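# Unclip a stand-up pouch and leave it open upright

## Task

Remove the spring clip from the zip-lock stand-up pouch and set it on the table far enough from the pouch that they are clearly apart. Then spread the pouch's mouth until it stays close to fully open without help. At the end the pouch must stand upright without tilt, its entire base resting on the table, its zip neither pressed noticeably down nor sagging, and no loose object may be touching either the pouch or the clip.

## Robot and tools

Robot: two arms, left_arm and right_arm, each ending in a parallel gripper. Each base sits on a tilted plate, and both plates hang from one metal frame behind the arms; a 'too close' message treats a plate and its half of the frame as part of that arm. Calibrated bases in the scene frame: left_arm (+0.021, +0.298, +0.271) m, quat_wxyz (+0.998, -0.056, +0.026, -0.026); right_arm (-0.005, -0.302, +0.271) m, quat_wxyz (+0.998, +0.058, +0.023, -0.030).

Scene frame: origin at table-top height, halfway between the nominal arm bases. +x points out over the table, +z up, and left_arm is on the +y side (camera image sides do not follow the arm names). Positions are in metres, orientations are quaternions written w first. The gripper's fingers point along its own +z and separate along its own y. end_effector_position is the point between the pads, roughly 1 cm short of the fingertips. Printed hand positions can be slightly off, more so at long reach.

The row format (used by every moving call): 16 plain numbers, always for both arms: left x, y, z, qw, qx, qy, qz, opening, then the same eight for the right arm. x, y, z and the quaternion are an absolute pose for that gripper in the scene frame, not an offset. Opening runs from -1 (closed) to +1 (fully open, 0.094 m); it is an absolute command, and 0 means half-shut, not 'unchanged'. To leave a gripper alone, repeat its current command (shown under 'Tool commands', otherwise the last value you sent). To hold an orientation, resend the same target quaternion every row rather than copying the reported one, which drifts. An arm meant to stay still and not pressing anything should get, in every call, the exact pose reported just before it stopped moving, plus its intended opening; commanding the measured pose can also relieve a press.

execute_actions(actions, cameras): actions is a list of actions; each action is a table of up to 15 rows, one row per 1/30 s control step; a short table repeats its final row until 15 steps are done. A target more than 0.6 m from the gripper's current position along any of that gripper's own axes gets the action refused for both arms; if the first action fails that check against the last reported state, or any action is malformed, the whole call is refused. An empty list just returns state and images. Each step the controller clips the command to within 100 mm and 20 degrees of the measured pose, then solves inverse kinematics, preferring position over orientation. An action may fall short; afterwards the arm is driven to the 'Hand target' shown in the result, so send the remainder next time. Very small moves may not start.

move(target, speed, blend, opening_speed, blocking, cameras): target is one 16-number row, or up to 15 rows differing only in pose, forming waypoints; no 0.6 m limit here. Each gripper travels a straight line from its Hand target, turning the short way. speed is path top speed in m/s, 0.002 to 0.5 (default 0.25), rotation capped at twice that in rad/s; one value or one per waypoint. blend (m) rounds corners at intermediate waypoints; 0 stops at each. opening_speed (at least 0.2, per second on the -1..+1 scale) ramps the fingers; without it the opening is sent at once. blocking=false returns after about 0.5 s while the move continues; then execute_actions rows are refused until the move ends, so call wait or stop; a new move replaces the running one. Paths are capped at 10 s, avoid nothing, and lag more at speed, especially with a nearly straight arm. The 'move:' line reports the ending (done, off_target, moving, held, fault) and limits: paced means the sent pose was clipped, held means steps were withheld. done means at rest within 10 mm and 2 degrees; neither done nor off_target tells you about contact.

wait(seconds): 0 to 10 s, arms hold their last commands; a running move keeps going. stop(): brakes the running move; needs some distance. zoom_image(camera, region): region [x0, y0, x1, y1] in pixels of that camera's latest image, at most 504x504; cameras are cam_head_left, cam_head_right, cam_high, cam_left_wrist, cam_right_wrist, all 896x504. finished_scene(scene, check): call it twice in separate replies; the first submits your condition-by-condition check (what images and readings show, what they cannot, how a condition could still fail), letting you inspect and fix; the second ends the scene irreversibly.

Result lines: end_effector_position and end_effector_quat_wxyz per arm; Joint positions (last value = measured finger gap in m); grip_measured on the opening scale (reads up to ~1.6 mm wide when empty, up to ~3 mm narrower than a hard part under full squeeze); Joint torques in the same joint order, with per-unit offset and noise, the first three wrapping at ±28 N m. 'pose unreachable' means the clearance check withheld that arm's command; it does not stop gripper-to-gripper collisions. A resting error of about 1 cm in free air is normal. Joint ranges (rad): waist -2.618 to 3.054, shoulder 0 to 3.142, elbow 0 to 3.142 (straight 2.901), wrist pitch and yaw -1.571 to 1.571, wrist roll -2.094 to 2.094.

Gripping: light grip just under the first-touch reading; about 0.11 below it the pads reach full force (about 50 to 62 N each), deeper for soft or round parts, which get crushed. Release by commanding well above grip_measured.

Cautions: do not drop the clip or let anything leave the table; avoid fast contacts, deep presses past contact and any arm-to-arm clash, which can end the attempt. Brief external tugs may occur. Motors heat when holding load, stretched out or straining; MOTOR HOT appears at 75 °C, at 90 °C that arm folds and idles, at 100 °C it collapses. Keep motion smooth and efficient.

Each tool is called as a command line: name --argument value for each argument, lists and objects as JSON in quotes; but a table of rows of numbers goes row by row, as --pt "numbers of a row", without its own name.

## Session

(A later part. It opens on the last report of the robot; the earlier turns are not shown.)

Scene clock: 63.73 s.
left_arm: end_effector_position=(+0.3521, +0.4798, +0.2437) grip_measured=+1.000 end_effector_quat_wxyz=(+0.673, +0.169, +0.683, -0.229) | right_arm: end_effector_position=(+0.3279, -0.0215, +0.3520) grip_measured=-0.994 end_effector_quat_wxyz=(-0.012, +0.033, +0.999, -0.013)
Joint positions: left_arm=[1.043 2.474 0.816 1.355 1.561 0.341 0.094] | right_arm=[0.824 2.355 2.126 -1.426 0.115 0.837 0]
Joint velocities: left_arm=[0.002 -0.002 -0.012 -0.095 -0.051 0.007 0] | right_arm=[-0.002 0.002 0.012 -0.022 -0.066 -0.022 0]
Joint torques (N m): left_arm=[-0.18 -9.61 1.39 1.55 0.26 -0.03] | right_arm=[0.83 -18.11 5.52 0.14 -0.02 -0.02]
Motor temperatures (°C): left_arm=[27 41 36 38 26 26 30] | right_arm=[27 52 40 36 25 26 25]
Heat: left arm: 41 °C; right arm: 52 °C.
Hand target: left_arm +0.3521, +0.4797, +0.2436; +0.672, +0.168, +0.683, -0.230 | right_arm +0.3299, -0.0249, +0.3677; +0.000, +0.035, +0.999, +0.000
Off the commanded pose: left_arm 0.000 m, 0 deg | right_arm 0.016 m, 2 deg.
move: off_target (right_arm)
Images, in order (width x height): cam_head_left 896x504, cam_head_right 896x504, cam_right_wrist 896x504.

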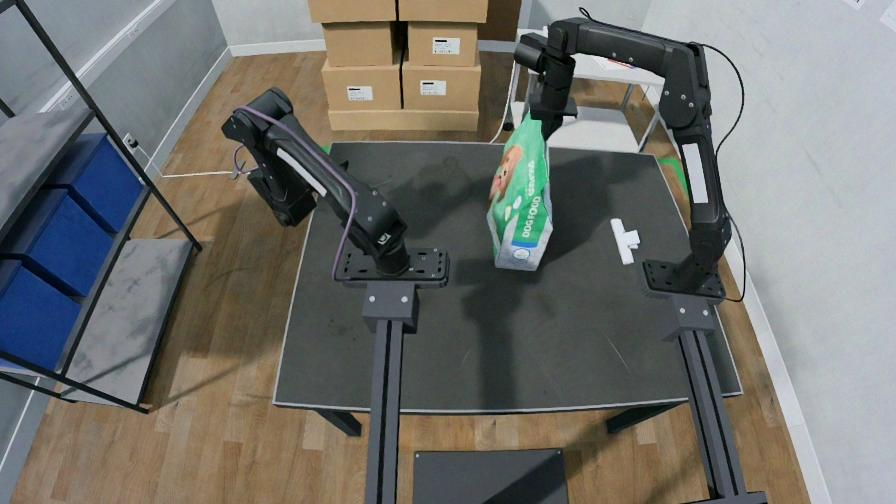

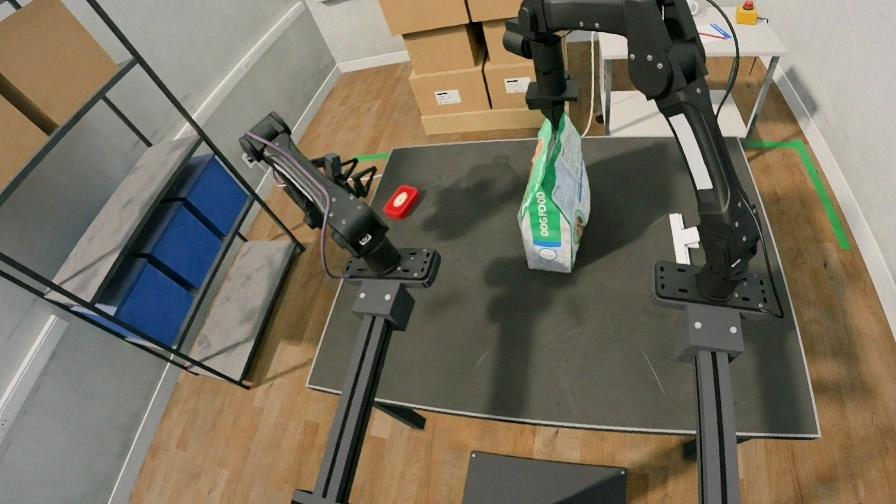

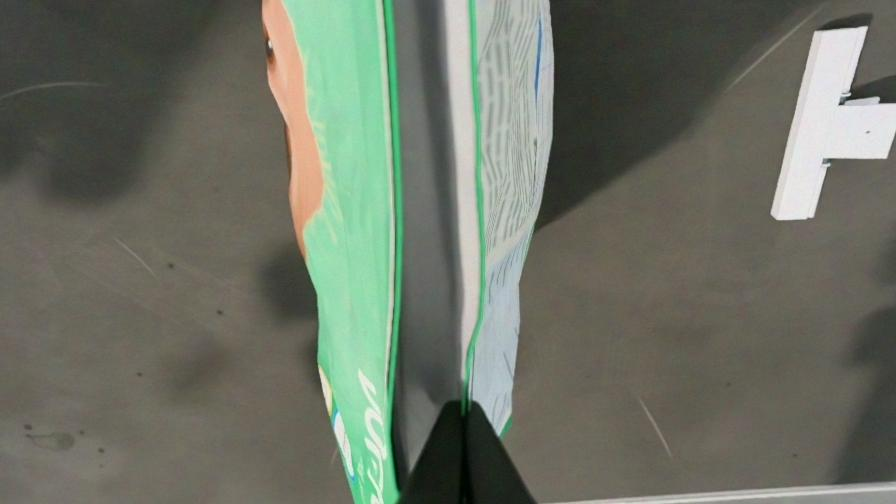

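execute_actions --actions '[]'

Scene clock: 70.33 s.
left_arm: end_effector_position=(+0.3521, +0.4798, +0.2437) grip_measured=+1.000 end_effector_quat_wxyz=(+0.673, +0.169, +0.683, -0.229) | right_arm: end_effector_position=(+0.3279, -0.0214, +0.3520) grip_measured=-0.994 end_effector_quat_wxyz=(-0.012, +0.033, +0.999, -0.012)
Joint positions: left_arm=[1.043 2.474 0.816 1.355 1.561 0.341 0.094] | right_arm=[0.824 2.355 2.126 -1.425 0.114 0.837 0]
Joint velocities: left_arm=[0.002 -0.007 -0.012 0.022 0.007 -0.007 0] | right_arm=[-0.002 0.007 -0.007 -0.066 -0.022 -0.022 0]
Joint torques (N m): left_arm=[-0.13 -9.58 1.36 1.54 0.27 -0.02] | right_arm=[0.84 -18.13 5.49 0.12 -0.01 -0.02]
Motor temperatures (°C): left_arm=[27 41 36 38 26 26 30] | right_arm=[27 59 40 35 25 25 24]
Heat: left arm: 41 °C; right arm: 59 °C.
Hand target: left_arm +0.3521, +0.4797, +0.2436; +0.672, +0.168, +0.683, -0.230 | right_arm +0.3299, -0.0250, +0.3677; +0.000, +0.035, +0.999, +0.000
Tool commands: left_gripper/opening=+1.0 right_gripper/opening=-1.0
Off the commanded pose: left_arm 0.000 m, 0 deg | right_arm 0.016 m, 2 deg.

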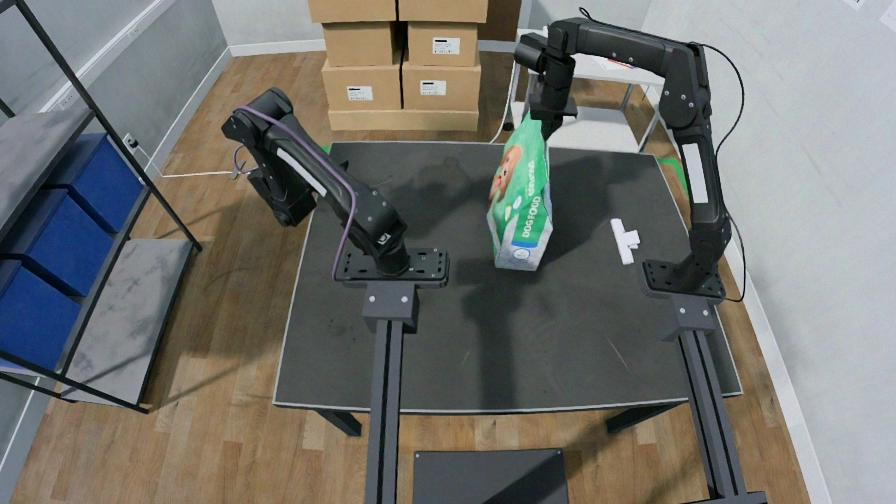

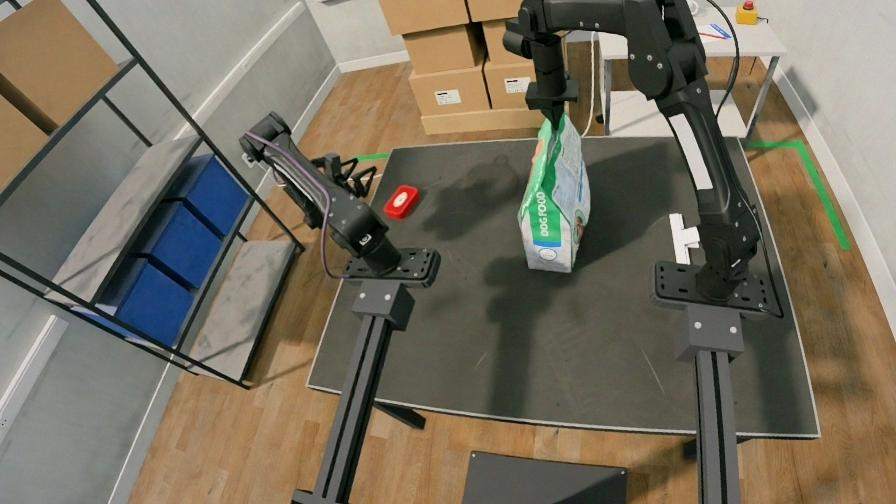

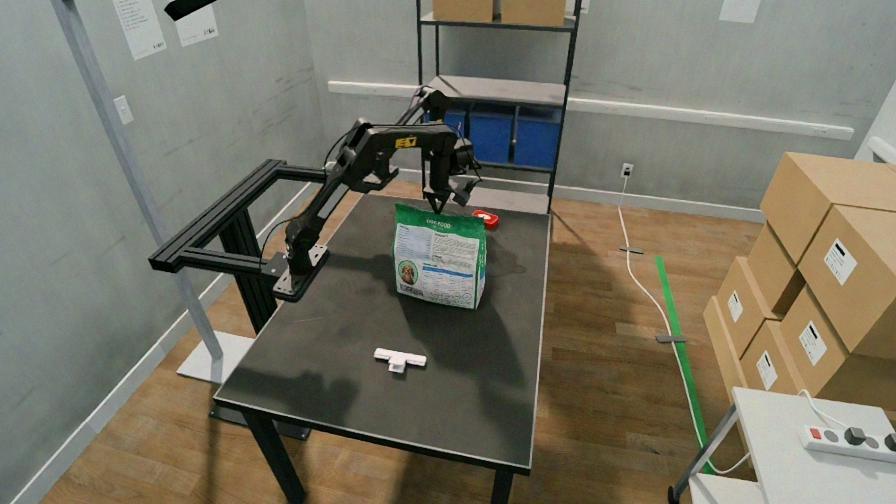

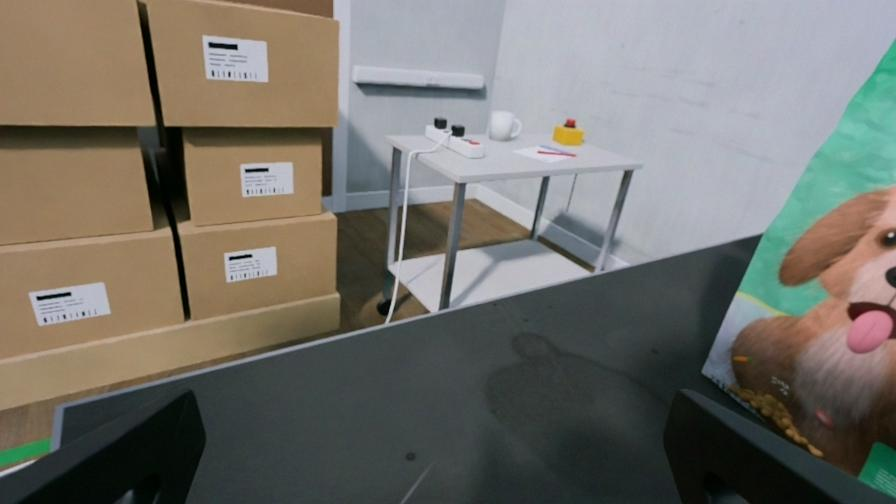

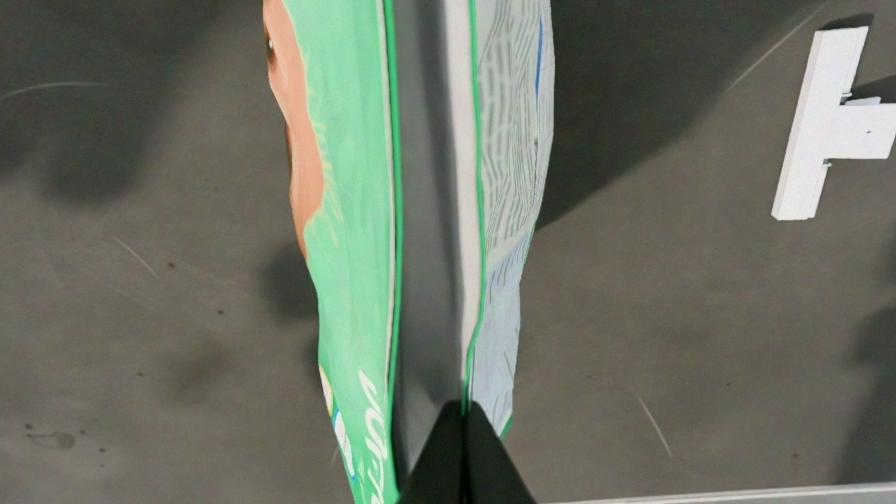

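move --target '[0.3521,0.4797,0.2436,0.673,0.168,0.683,-0.230,1,0.33,-0.045,0.372,0,0.035,0.9994,0,-1]' --speed 0.04

zoom_image --camera "cam_high" --region '[340, 150, 540, 330]'

Scene clock: 71.57 s.
left_arm: end_effector_position=(+0.3521, +0.4798, +0.2437) grip_measured=+1.000 end_effector_quat_wxyz=(+0.673, +0.169, +0.683, -0.229) | right_arm: end_effector_position=(+0.3283, -0.0374, +0.3559) grip_measured=-0.994 end_effector_quat_wxyz=(-0.013, +0.033, +0.999, -0.006)
Joint positions: left_arm=[1.043 2.474 0.816 1.355 1.561 0.341 0.094] | right_arm=[0.794 2.291 2.039 -1.393 0.105 0.805 0]
Joint velocities: left_arm=[-0.002 0.007 -0.017 0.007 -0.022 -0.051 0] | right_arm=[-0.012 -0.002 -0.007 0.051 0.022 0.022 -0.001]
Joint torques (N m): left_arm=[-0.17 -9.55 1.39 1.54 0.26 -0.03] | right_arm=[0.66 -17.78 5.52 0.04 0.09 -0.03]
Motor temperatures (°C): left_arm=[27 41 36 38 26 26 30] | right_arm=[27 59 40 35 25 25 24]
Heat: left arm: 41 °C; right arm: 59 °C.
Hand target: left_arm +0.3521, +0.4797, +0.2436; +0.672, +0.168, +0.683, -0.230 | right_arm +0.3303, -0.0450, +0.3716; +0.000, +0.035, +0.999, +0.000
Off the commanded pose: left_arm 0.000 m, 0 deg | right_arm 0.018 m, 2 deg.
move: off_target (right_arm)

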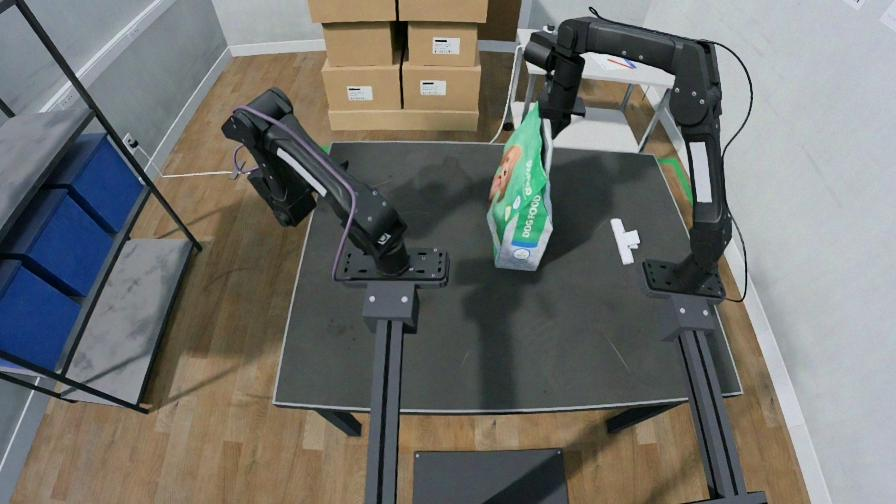

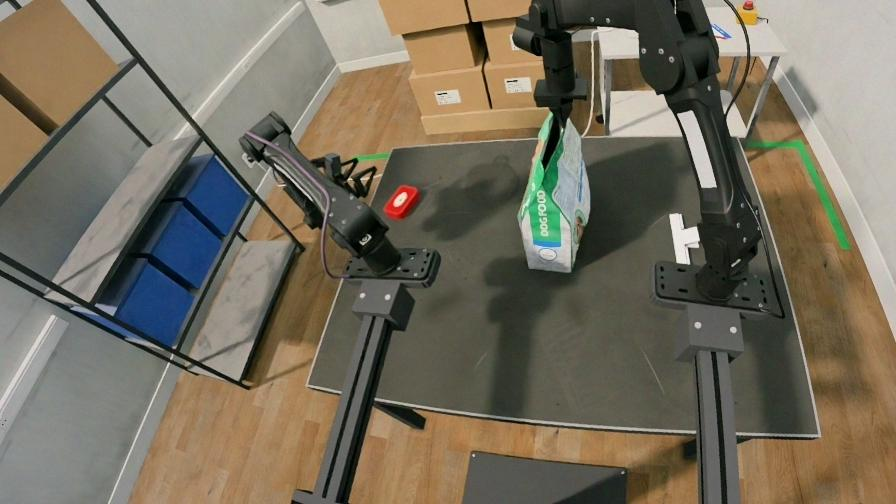

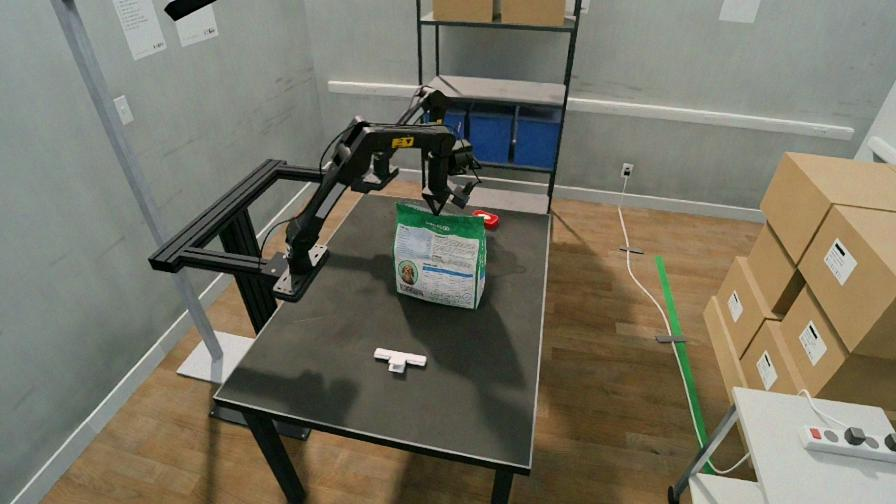

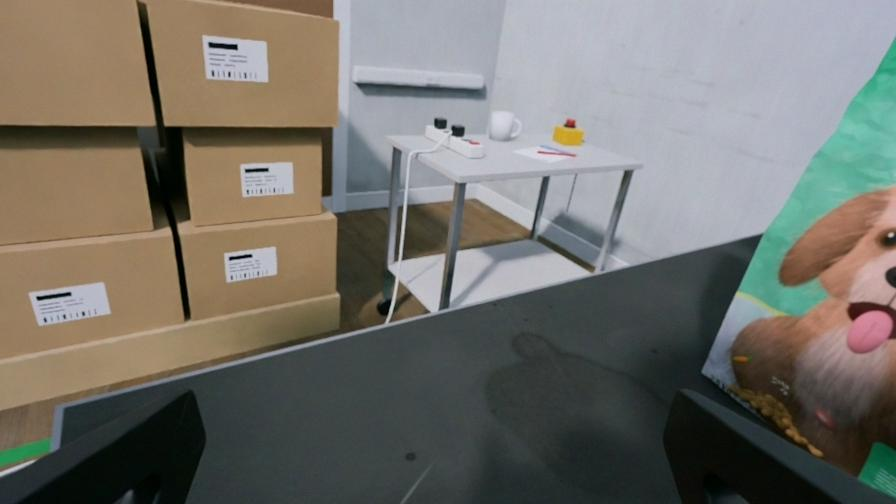

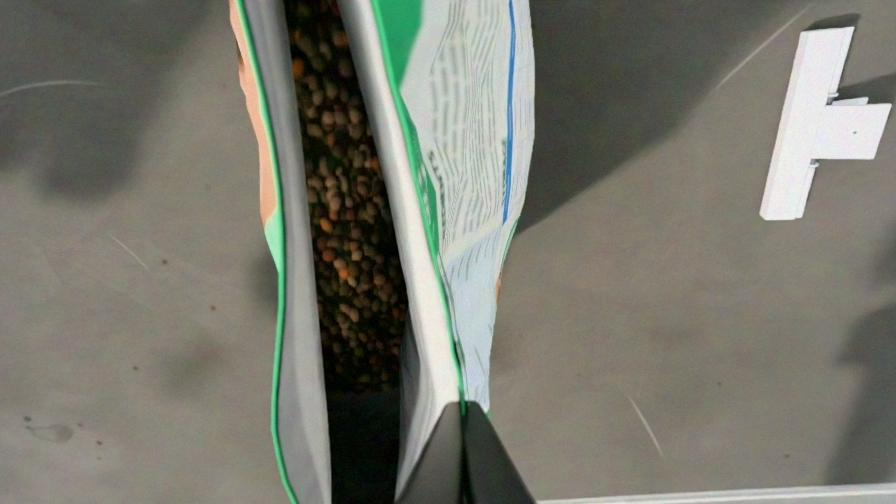

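Scaled by 2.520 from the camera's 896x504 image, which has a finer 1280x720 frame.

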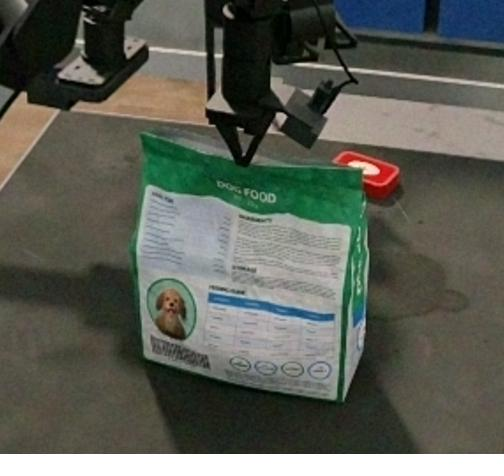

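move --target '[0.3521,0.4797,0.2436,0.673,0.168,0.683,-0.230,1,0.33,-0.07,0.368,0,0.035,0.9994,0,-1]' --speed 0.04

zoom_image --camera "cam_high" --region '[340, 150, 540, 330]'

Scene clock: 72.90 s.
left_arm: end_effector_position=(+0.3521, +0.4798, +0.2437) grip_measured=+1.000 end_effector_quat_wxyz=(+0.673, +0.169, +0.683, -0.229) | right_arm: end_effector_position=(+0.3278, -0.0604, +0.3526) grip_measured=-0.994 end_effector_quat_wxyz=(-0.015, +0.032, +0.999, -0.002)
Joint positions: left_arm=[1.043 2.474 0.816 1.355 1.561 0.341 0.094] | right_arm=[0.75 2.214 1.909 -1.333 0.1 0.76 0]
Joint velocities: left_arm=[-0.002 -0.007 -0.007 0.022 0.037 -0.066 0] | right_arm=[0.002 -0.002 0.017 -0.022 -0.007 0.022 0]
Joint torques (N m): left_arm=[-0.16 -9.61 1.39 1.54 0.26 -0.03] | right_arm=[0.46 -17.2 5.56 0.02 0.15 -0.04]
Motor temperatures (°C): left_arm=[27 41 36 38 26 26 30] | right_arm=[27 59 40 35 25 25 24]
Heat: left arm: 41 °C; right arm: 59 °C.
Hand target: left_arm +0.3521, +0.4797, +0.2436; +0.672, +0.168, +0.683, -0.230 | right_arm +0.3305, -0.0698, +0.3676; +0.000, +0.035, +0.999, +0.000
Off the commanded pose: left_arm 0.000 m, 0 deg | right_arm 0.018 m, 2 deg.
move: off_target (right_arm)

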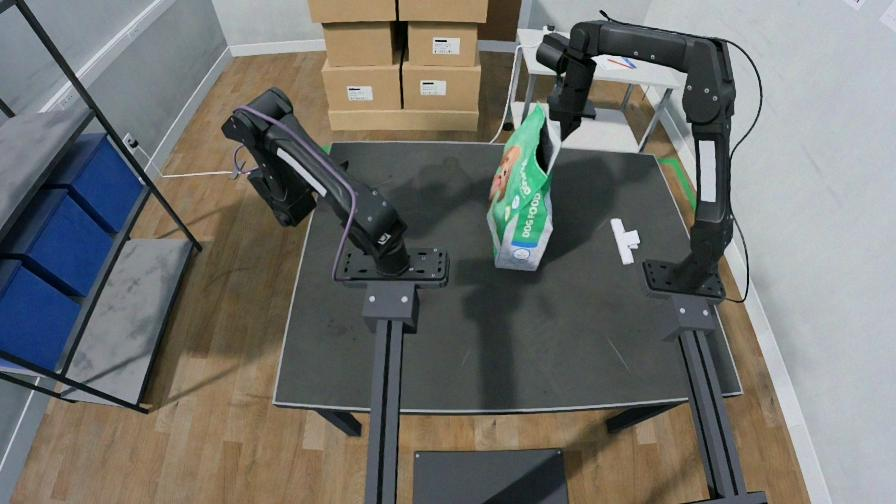

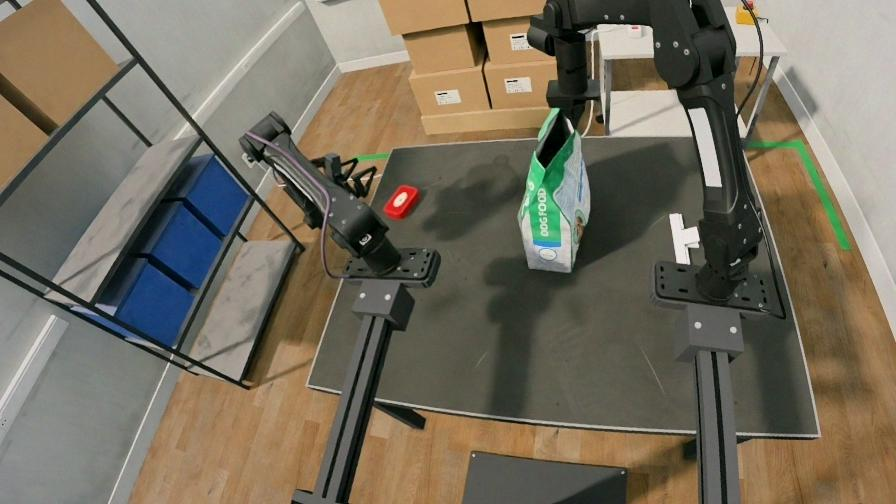

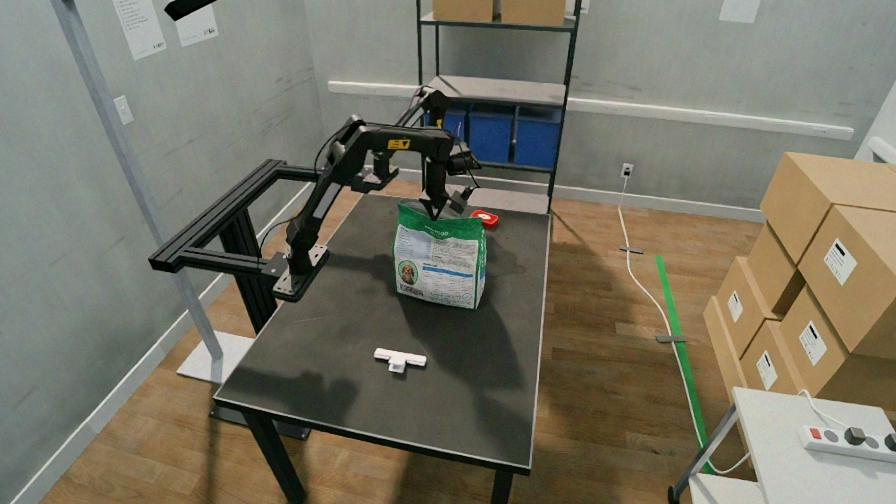

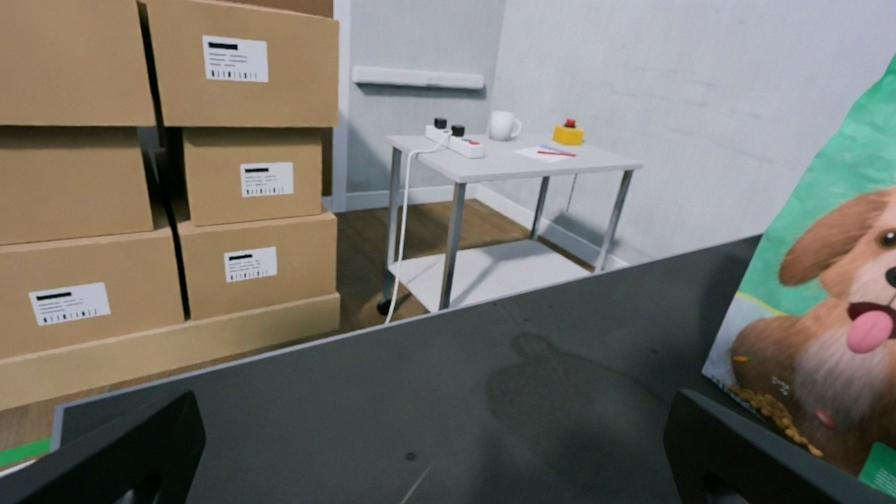

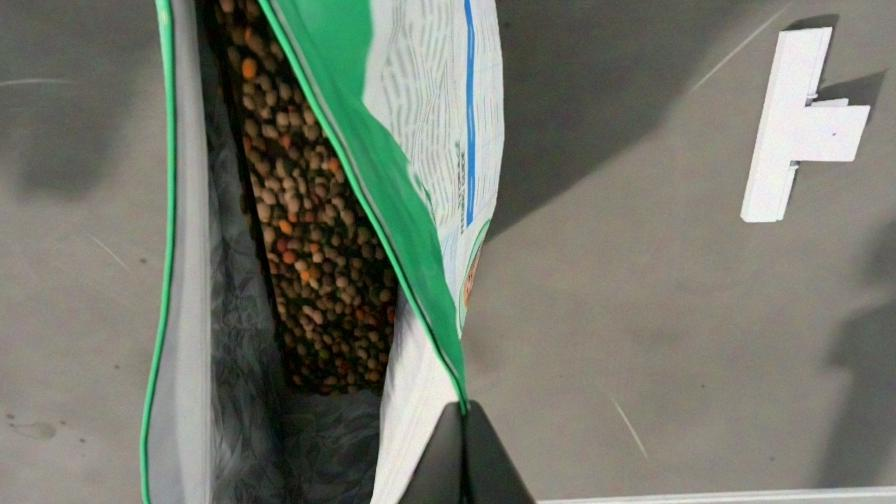

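Scaled by 2.520 from the camera's 896x504 image, which has a finer 1280x720 frame.

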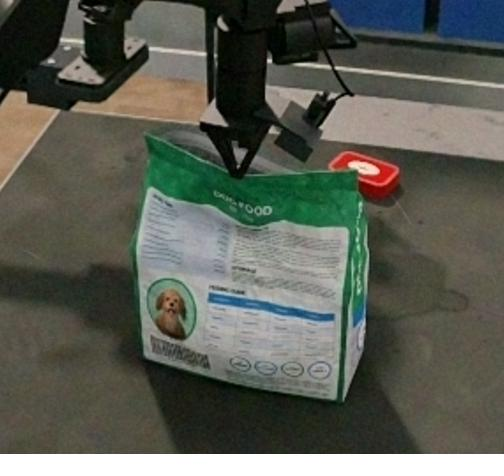

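move --target '[0.3521,0.4797,0.2436,0.673,0.168,0.683,-0.230,1,0.33,-0.092,0.365,0,0.035,0.9994,0,-1]' --speed 0.04 --cameras '["cam_right_wrist","cam_high","cam_head_right"]'

move --target '[0.3521,0.4797,0.2436,0.673,0.168,0.683,-0.230,1,0.33,-0.092,0.365,0,0.035,0.9994,0,-0.6]' --opening_speed 0.3 --cameras '["cam_right_wrist","cam_high","cam_head_right"]'

Scene clock: 74.37 s.
left_arm: end_effector_position=(+0.3521, +0.4798, +0.2437) grip_measured=+1.000 end_effector_quat_wxyz=(+0.673, +0.169, +0.683, -0.229) | right_arm: end_effector_position=(+0.3276, -0.0819, +0.3509) grip_measured=-0.994 end_effector_quat_wxyz=(-0.016, +0.032, +0.999, +0.001)
Joint positions: left_arm=[1.043 2.474 0.816 1.355 1.561 0.341 0.094] | right_arm=[0.708 2.151 1.812 -1.293 0.097 0.716 0]
Joint velocities: left_arm=[0.002 -0.017 -0.012 -0.007 0.007 -0.037 0] | right_arm=[-0.022 0.007 0.002 -0.037 0.022 0.081 0]
Joint torques (N m): left_arm=[-0.18 -9.57 1.36 1.54 0.27 -0.03] | right_arm=[0.39 -16.43 5.53 0.03 0.19 -0.03]
Motor temperatures (°C): left_arm=[27 41 36 38 26 26 30] | right_arm=[27 59 40 35 25 25 24]
Heat: left arm: 41 °C; right arm: 59 °C.
Hand target: left_arm +0.3521, +0.4797, +0.2436; +0.672, +0.168, +0.683, -0.230 | right_arm +0.3304, -0.0918, +0.3646; -0.001, +0.035, +0.999, +0.000
Off the commanded pose: left_arm 0.000 m, 0 deg | right_arm 0.018 m, 2 deg.
move: off_target (right_arm)
Images, in order (width x height): cam_head_right 896x504, cam_high 896x504, cam_right_wrist 896x504.

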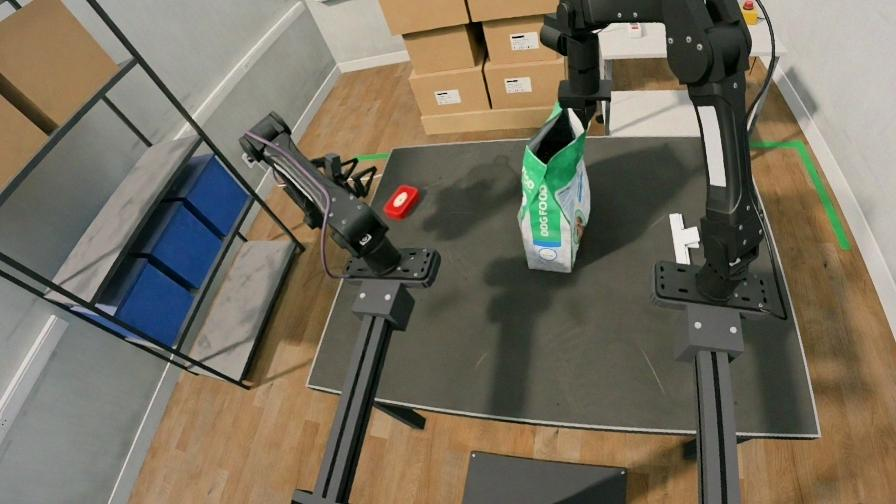

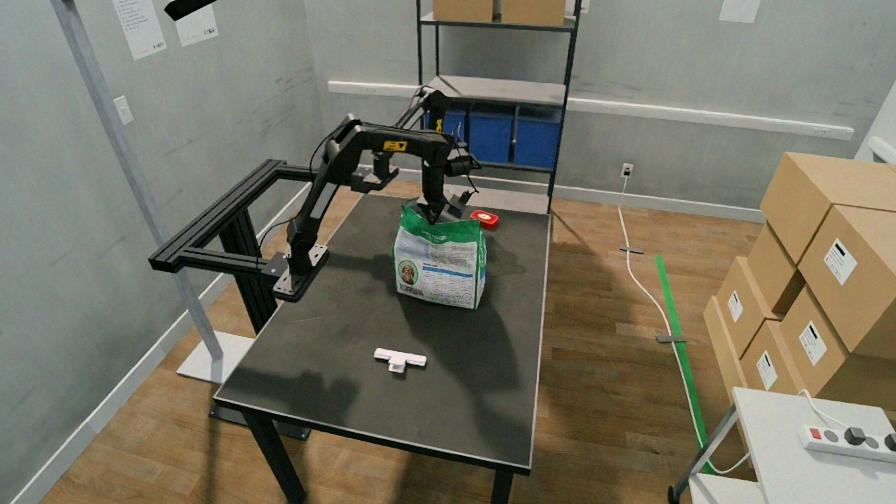

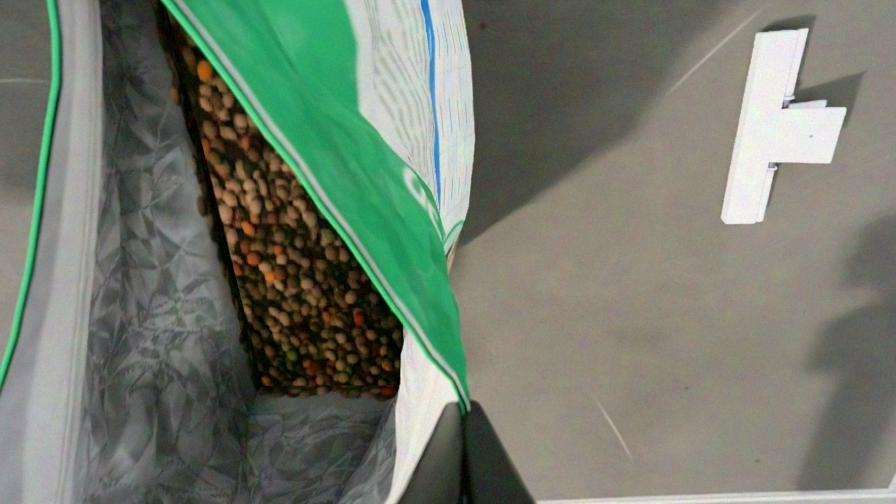

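Scene clock: 75.90 s.
left_arm: end_effector_position=(+0.3521, +0.4798, +0.2437) grip_measured=+1.000 end_effector_quat_wxyz=(+0.673, +0.169, +0.683, -0.229) | right_arm: end_effector_position=(+0.3276, -0.0821, +0.3529) grip_measured=-0.602 end_effector_quat_wxyz=(-0.014, +0.032, +0.999, +0.002)
Joint positions: left_arm=[1.043 2.474 0.816 1.355 1.561 0.341 0.094] | right_arm=[0.708 2.144 1.811 -1.293 0.097 0.716 0.019]
Joint velocities: left_arm=[-0.012 -0.007 0.012 0.066 -0.037 0.022 0] | right_arm=[0.002 0.002 0.002 -0.007 -0.037 -0.007 0]
Joint torques (N m): left_arm=[-0.14 -9.58 1.37 1.55 0.27 -0.01] | right_arm=[0.4 -16.05 5.5 0.06 0.2 -0.01]
Motor temperatures (°C): left_arm=[27 41 36 38 26 26 30] | right_arm=[27 58 40 35 25 25 24]
Heat: left arm: 41 °C; right arm: 58 °C.
Hand target: left_arm +0.3521, +0.4797, +0.2436; +0.672, +0.168, +0.683, -0.230 | right_arm +0.3300, -0.0918, +0.3647; +0.000, +0.035, +0.999, +0.000
Off the commanded pose: left_arm 0.000 m, 0 deg | right_arm 0.016 m, 2 deg.
move: off_target (right_arm)
Images, in order (width x height): cam_head_right 896x504, cam_high 896x504, cam_right_wrist 896x504.

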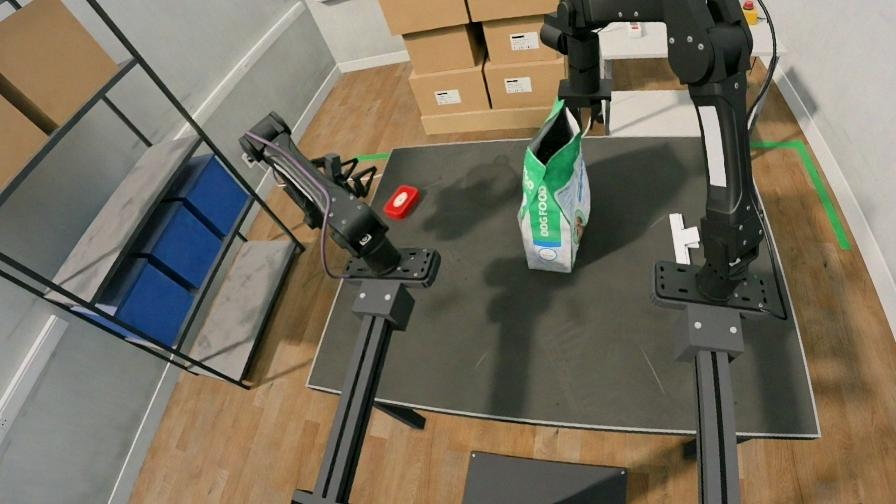

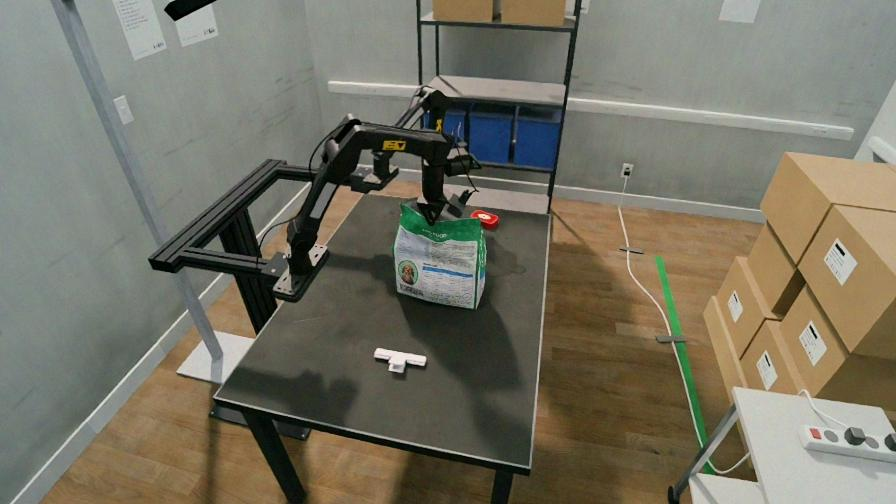

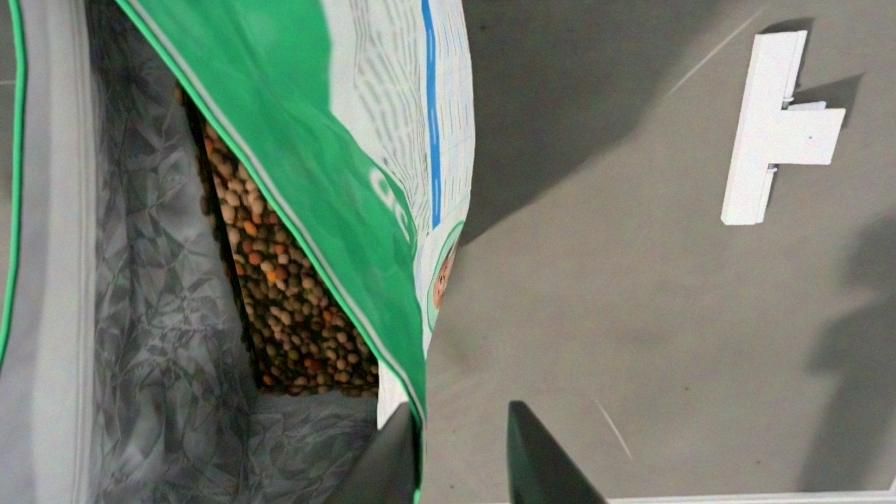

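move --target '[0.3521,0.4797,0.2436,0.673,0.168,0.683,-0.230,1,0.33,-0.07,0.372,0,0.035,0.9994,0,-0.6]' --speed 0.05 --cameras '["cam_right_wrist"]'

move --pt "0.3521 0.4797 0.2436 0.673 0.168 0.683 -0.230 1 0.33 -0.06 0.42 0 0.035 0.9994 0 -0.6" --speed 0.08

Scene clock: 77.30 s.
left_arm: end_effector_position=(+0.3521, +0.4798, +0.2437) grip_measured=+1.000 end_effector_quat_wxyz=(+0.673, +0.169, +0.683, -0.229) | right_arm: end_effector_position=(+0.3280, -0.0715, +0.3734) grip_measured=-0.602 end_effector_quat_wxyz=(-0.002, +0.036, +0.999, +0.009)
Joint positions: left_arm=[1.043 2.474 0.816 1.355 1.561 0.341 0.094] | right_arm=[0.736 2.144 1.887 -1.345 0.101 0.749 0.019]
Joint velocities: left_arm=[0.007 -0.007 -0.002 -0.022 -0.037 0.022 0] | right_arm=[0.002 -0.012 0.002 -0.007 -0.007 -0.051 0]
Joint torques (N m): left_arm=[-0.16 -9.57 1.33 1.55 0.26 -0.03] | right_arm=[1.61 -11.1 8.39 0.12 0.15 0.08]
Motor temperatures (°C): left_arm=[27 41 36 38 26 26 30] | right_arm=[27 58 40 35 25 25 24]
Heat: left arm: 41 °C; right arm: 58 °C.
Hand target: left_arm +0.3521, +0.4797, +0.2436; +0.672, +0.168, +0.683, -0.230 | right_arm +0.3297, -0.0701, +0.3720; +0.000, +0.035, +0.999, +0.000
Off the commanded pose: left_arm 0.000 m, 0 deg | right_arm 0.003 m, 1 deg.
move: done
Images, in order (width x height): cam_right_wrist 896x504.

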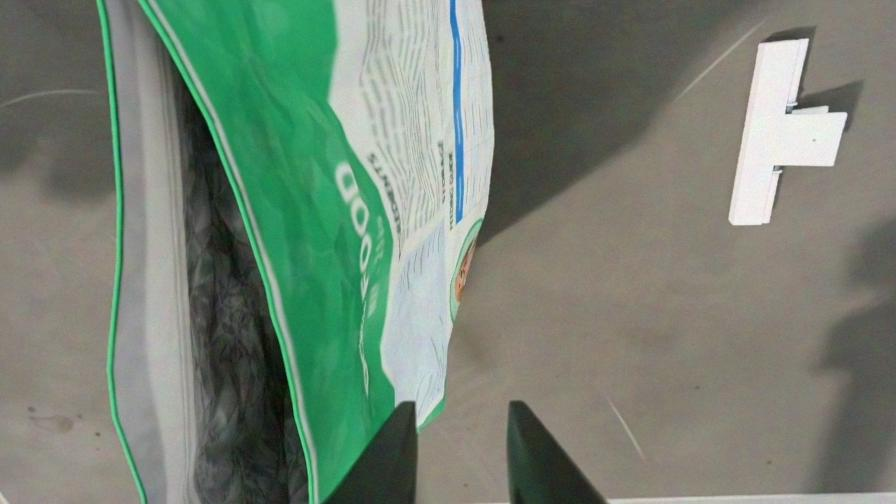

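Scene clock: 78.63 s.
left_arm: end_effector_position=(+0.3521, +0.4798, +0.2437) grip_measured=+1.000 end_effector_quat_wxyz=(+0.673, +0.169, +0.683, -0.229) | right_arm: end_effector_position=(+0.3288, -0.0626, +0.4229) grip_measured=-0.602 end_effector_quat_wxyz=(+0.000, +0.037, +0.999, +0.010)
Joint positions: left_arm=[1.043 2.474 0.816 1.355 1.561 0.341 0.094] | right_arm=[0.765 2.202 2.173 -1.57 0.101 0.781 0.019]
Joint velocities: left_arm=[0.007 0.007 0.002 0.066 -0.007 0.007 0] | right_arm=[-0.012 0.002 -0.017 -0.022 0.022 0.007 -0.001]
Joint torques (N m): left_arm=[-0.13 -9.59 1.36 1.55 0.26 -0.03] | right_arm=[1.8 -11.07 8.12 0.1 0.12 0.09]
Motor temperatures (°C): left_arm=[27 41 36 38 26 26 30] | right_arm=[27 57 40 35 25 25 24]
Heat: left arm: 41 °C; right arm: 57 °C.
Hand target: left_arm +0.3521, +0.4797, +0.2436; +0.672, +0.168, +0.683, -0.230 | right_arm +0.3293, -0.0602, +0.4198; +0.001, +0.035, +0.999, +0.001
Off the commanded pose: left_arm 0.000 m, 0 deg | right_arm 0.004 m, 1 deg.
joint sent to its limit (right arm) — joint 4 (wrist pitch), lower limit. The joint targets still meet the commanded pose.
move: done

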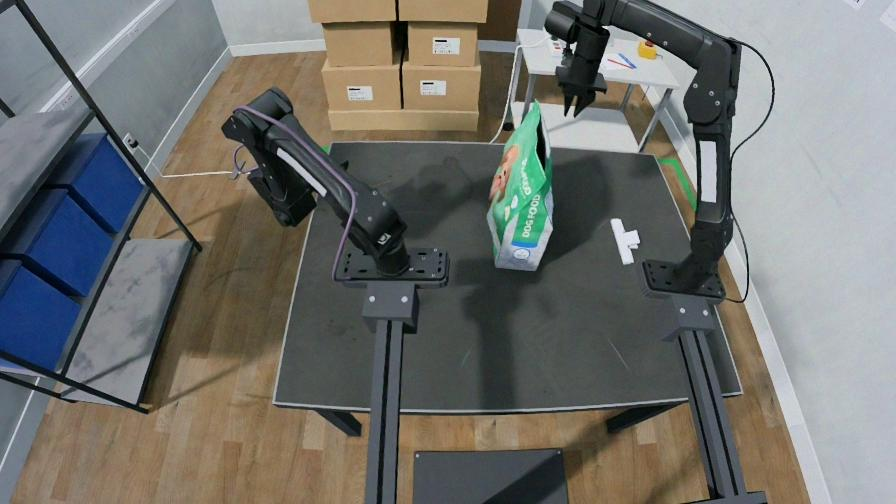

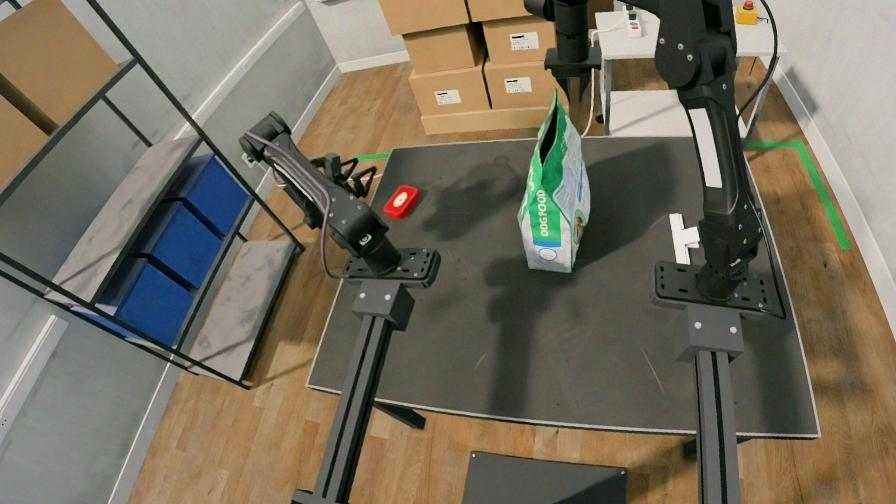

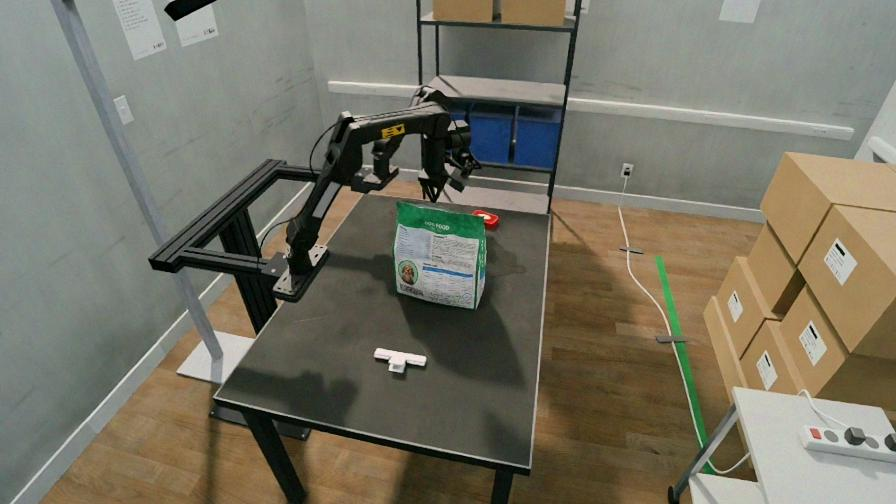

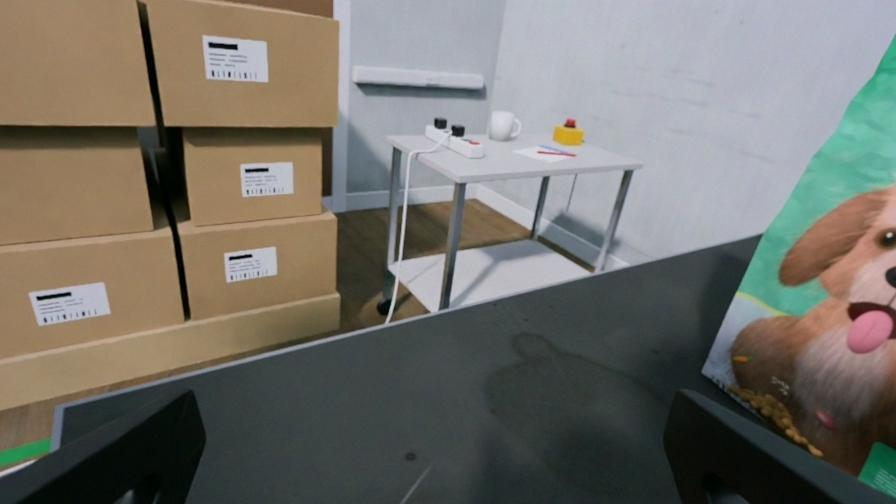

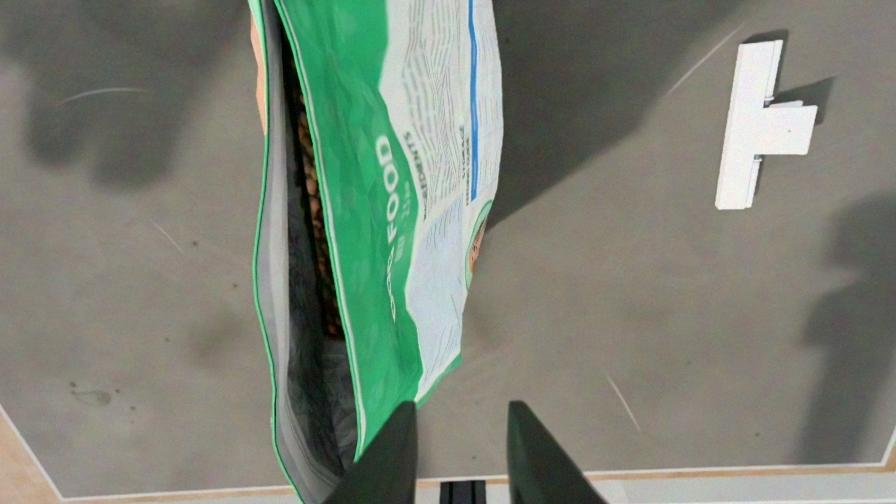

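move --target '[0.3521,0.4797,0.2436,0.673,0.168,0.683,-0.230,1,0.33,-0.015,0.405,0.05,0.035,0.9994,0,-1]' --speed 0.15 --cameras '["cam_right_wrist"]'

Scene clock: 80.10 s.
left_arm: end_effector_position=(+0.3521, +0.4798, +0.2437) grip_measured=+1.000 end_effector_quat_wxyz=(+0.673, +0.169, +0.683, -0.229) | right_arm: end_effector_position=(+0.3225, -0.0178, +0.4066) grip_measured=-0.994 end_effector_quat_wxyz=(+0.039, +0.031, +0.999, +0.002)
Joint positions: left_arm=[1.043 2.474 0.816 1.355 1.561 0.341 0.094] | right_arm=[0.874 2.266 2.185 -1.489 0.168 0.871 0]
Joint velocities: left_arm=[-0.002 -0.017 -0.017 -0.022 -0.007 0.037 0] | right_arm=[-0.012 0.002 -0.022 0.022 -0.037 0.007 0.001]
Joint torques (N m): left_arm=[-0.16 -9.57 1.36 1.54 0.26 -0.02] | right_arm=[1.16 -11.95 8.46 0.43 0.19 0.09]
Motor temperatures (°C): left_arm=[27 41 36 38 26 26 30] | right_arm=[27 56 40 35 25 25 24]
Heat: left arm: 41 °C; right arm: 56 °C.
Hand target: left_arm +0.3521, +0.4797, +0.2436; +0.672, +0.168, +0.683, -0.230 | right_arm +0.3290, -0.0151, +0.4050; +0.050, +0.035, +0.998, +0.000
Off the commanded pose: left_arm 0.000 m, 0 deg | right_arm 0.008 m, 1 deg.
move: done
Images, in order (width x height): cam_right_wrist 896x504.

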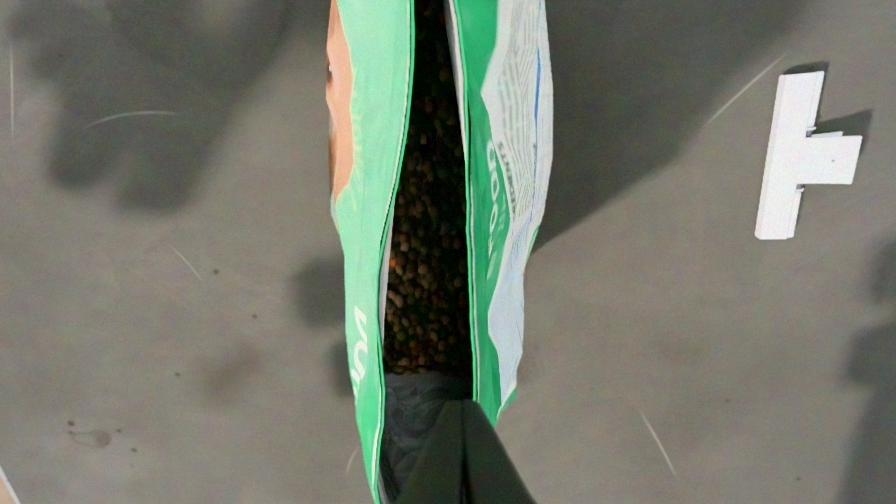

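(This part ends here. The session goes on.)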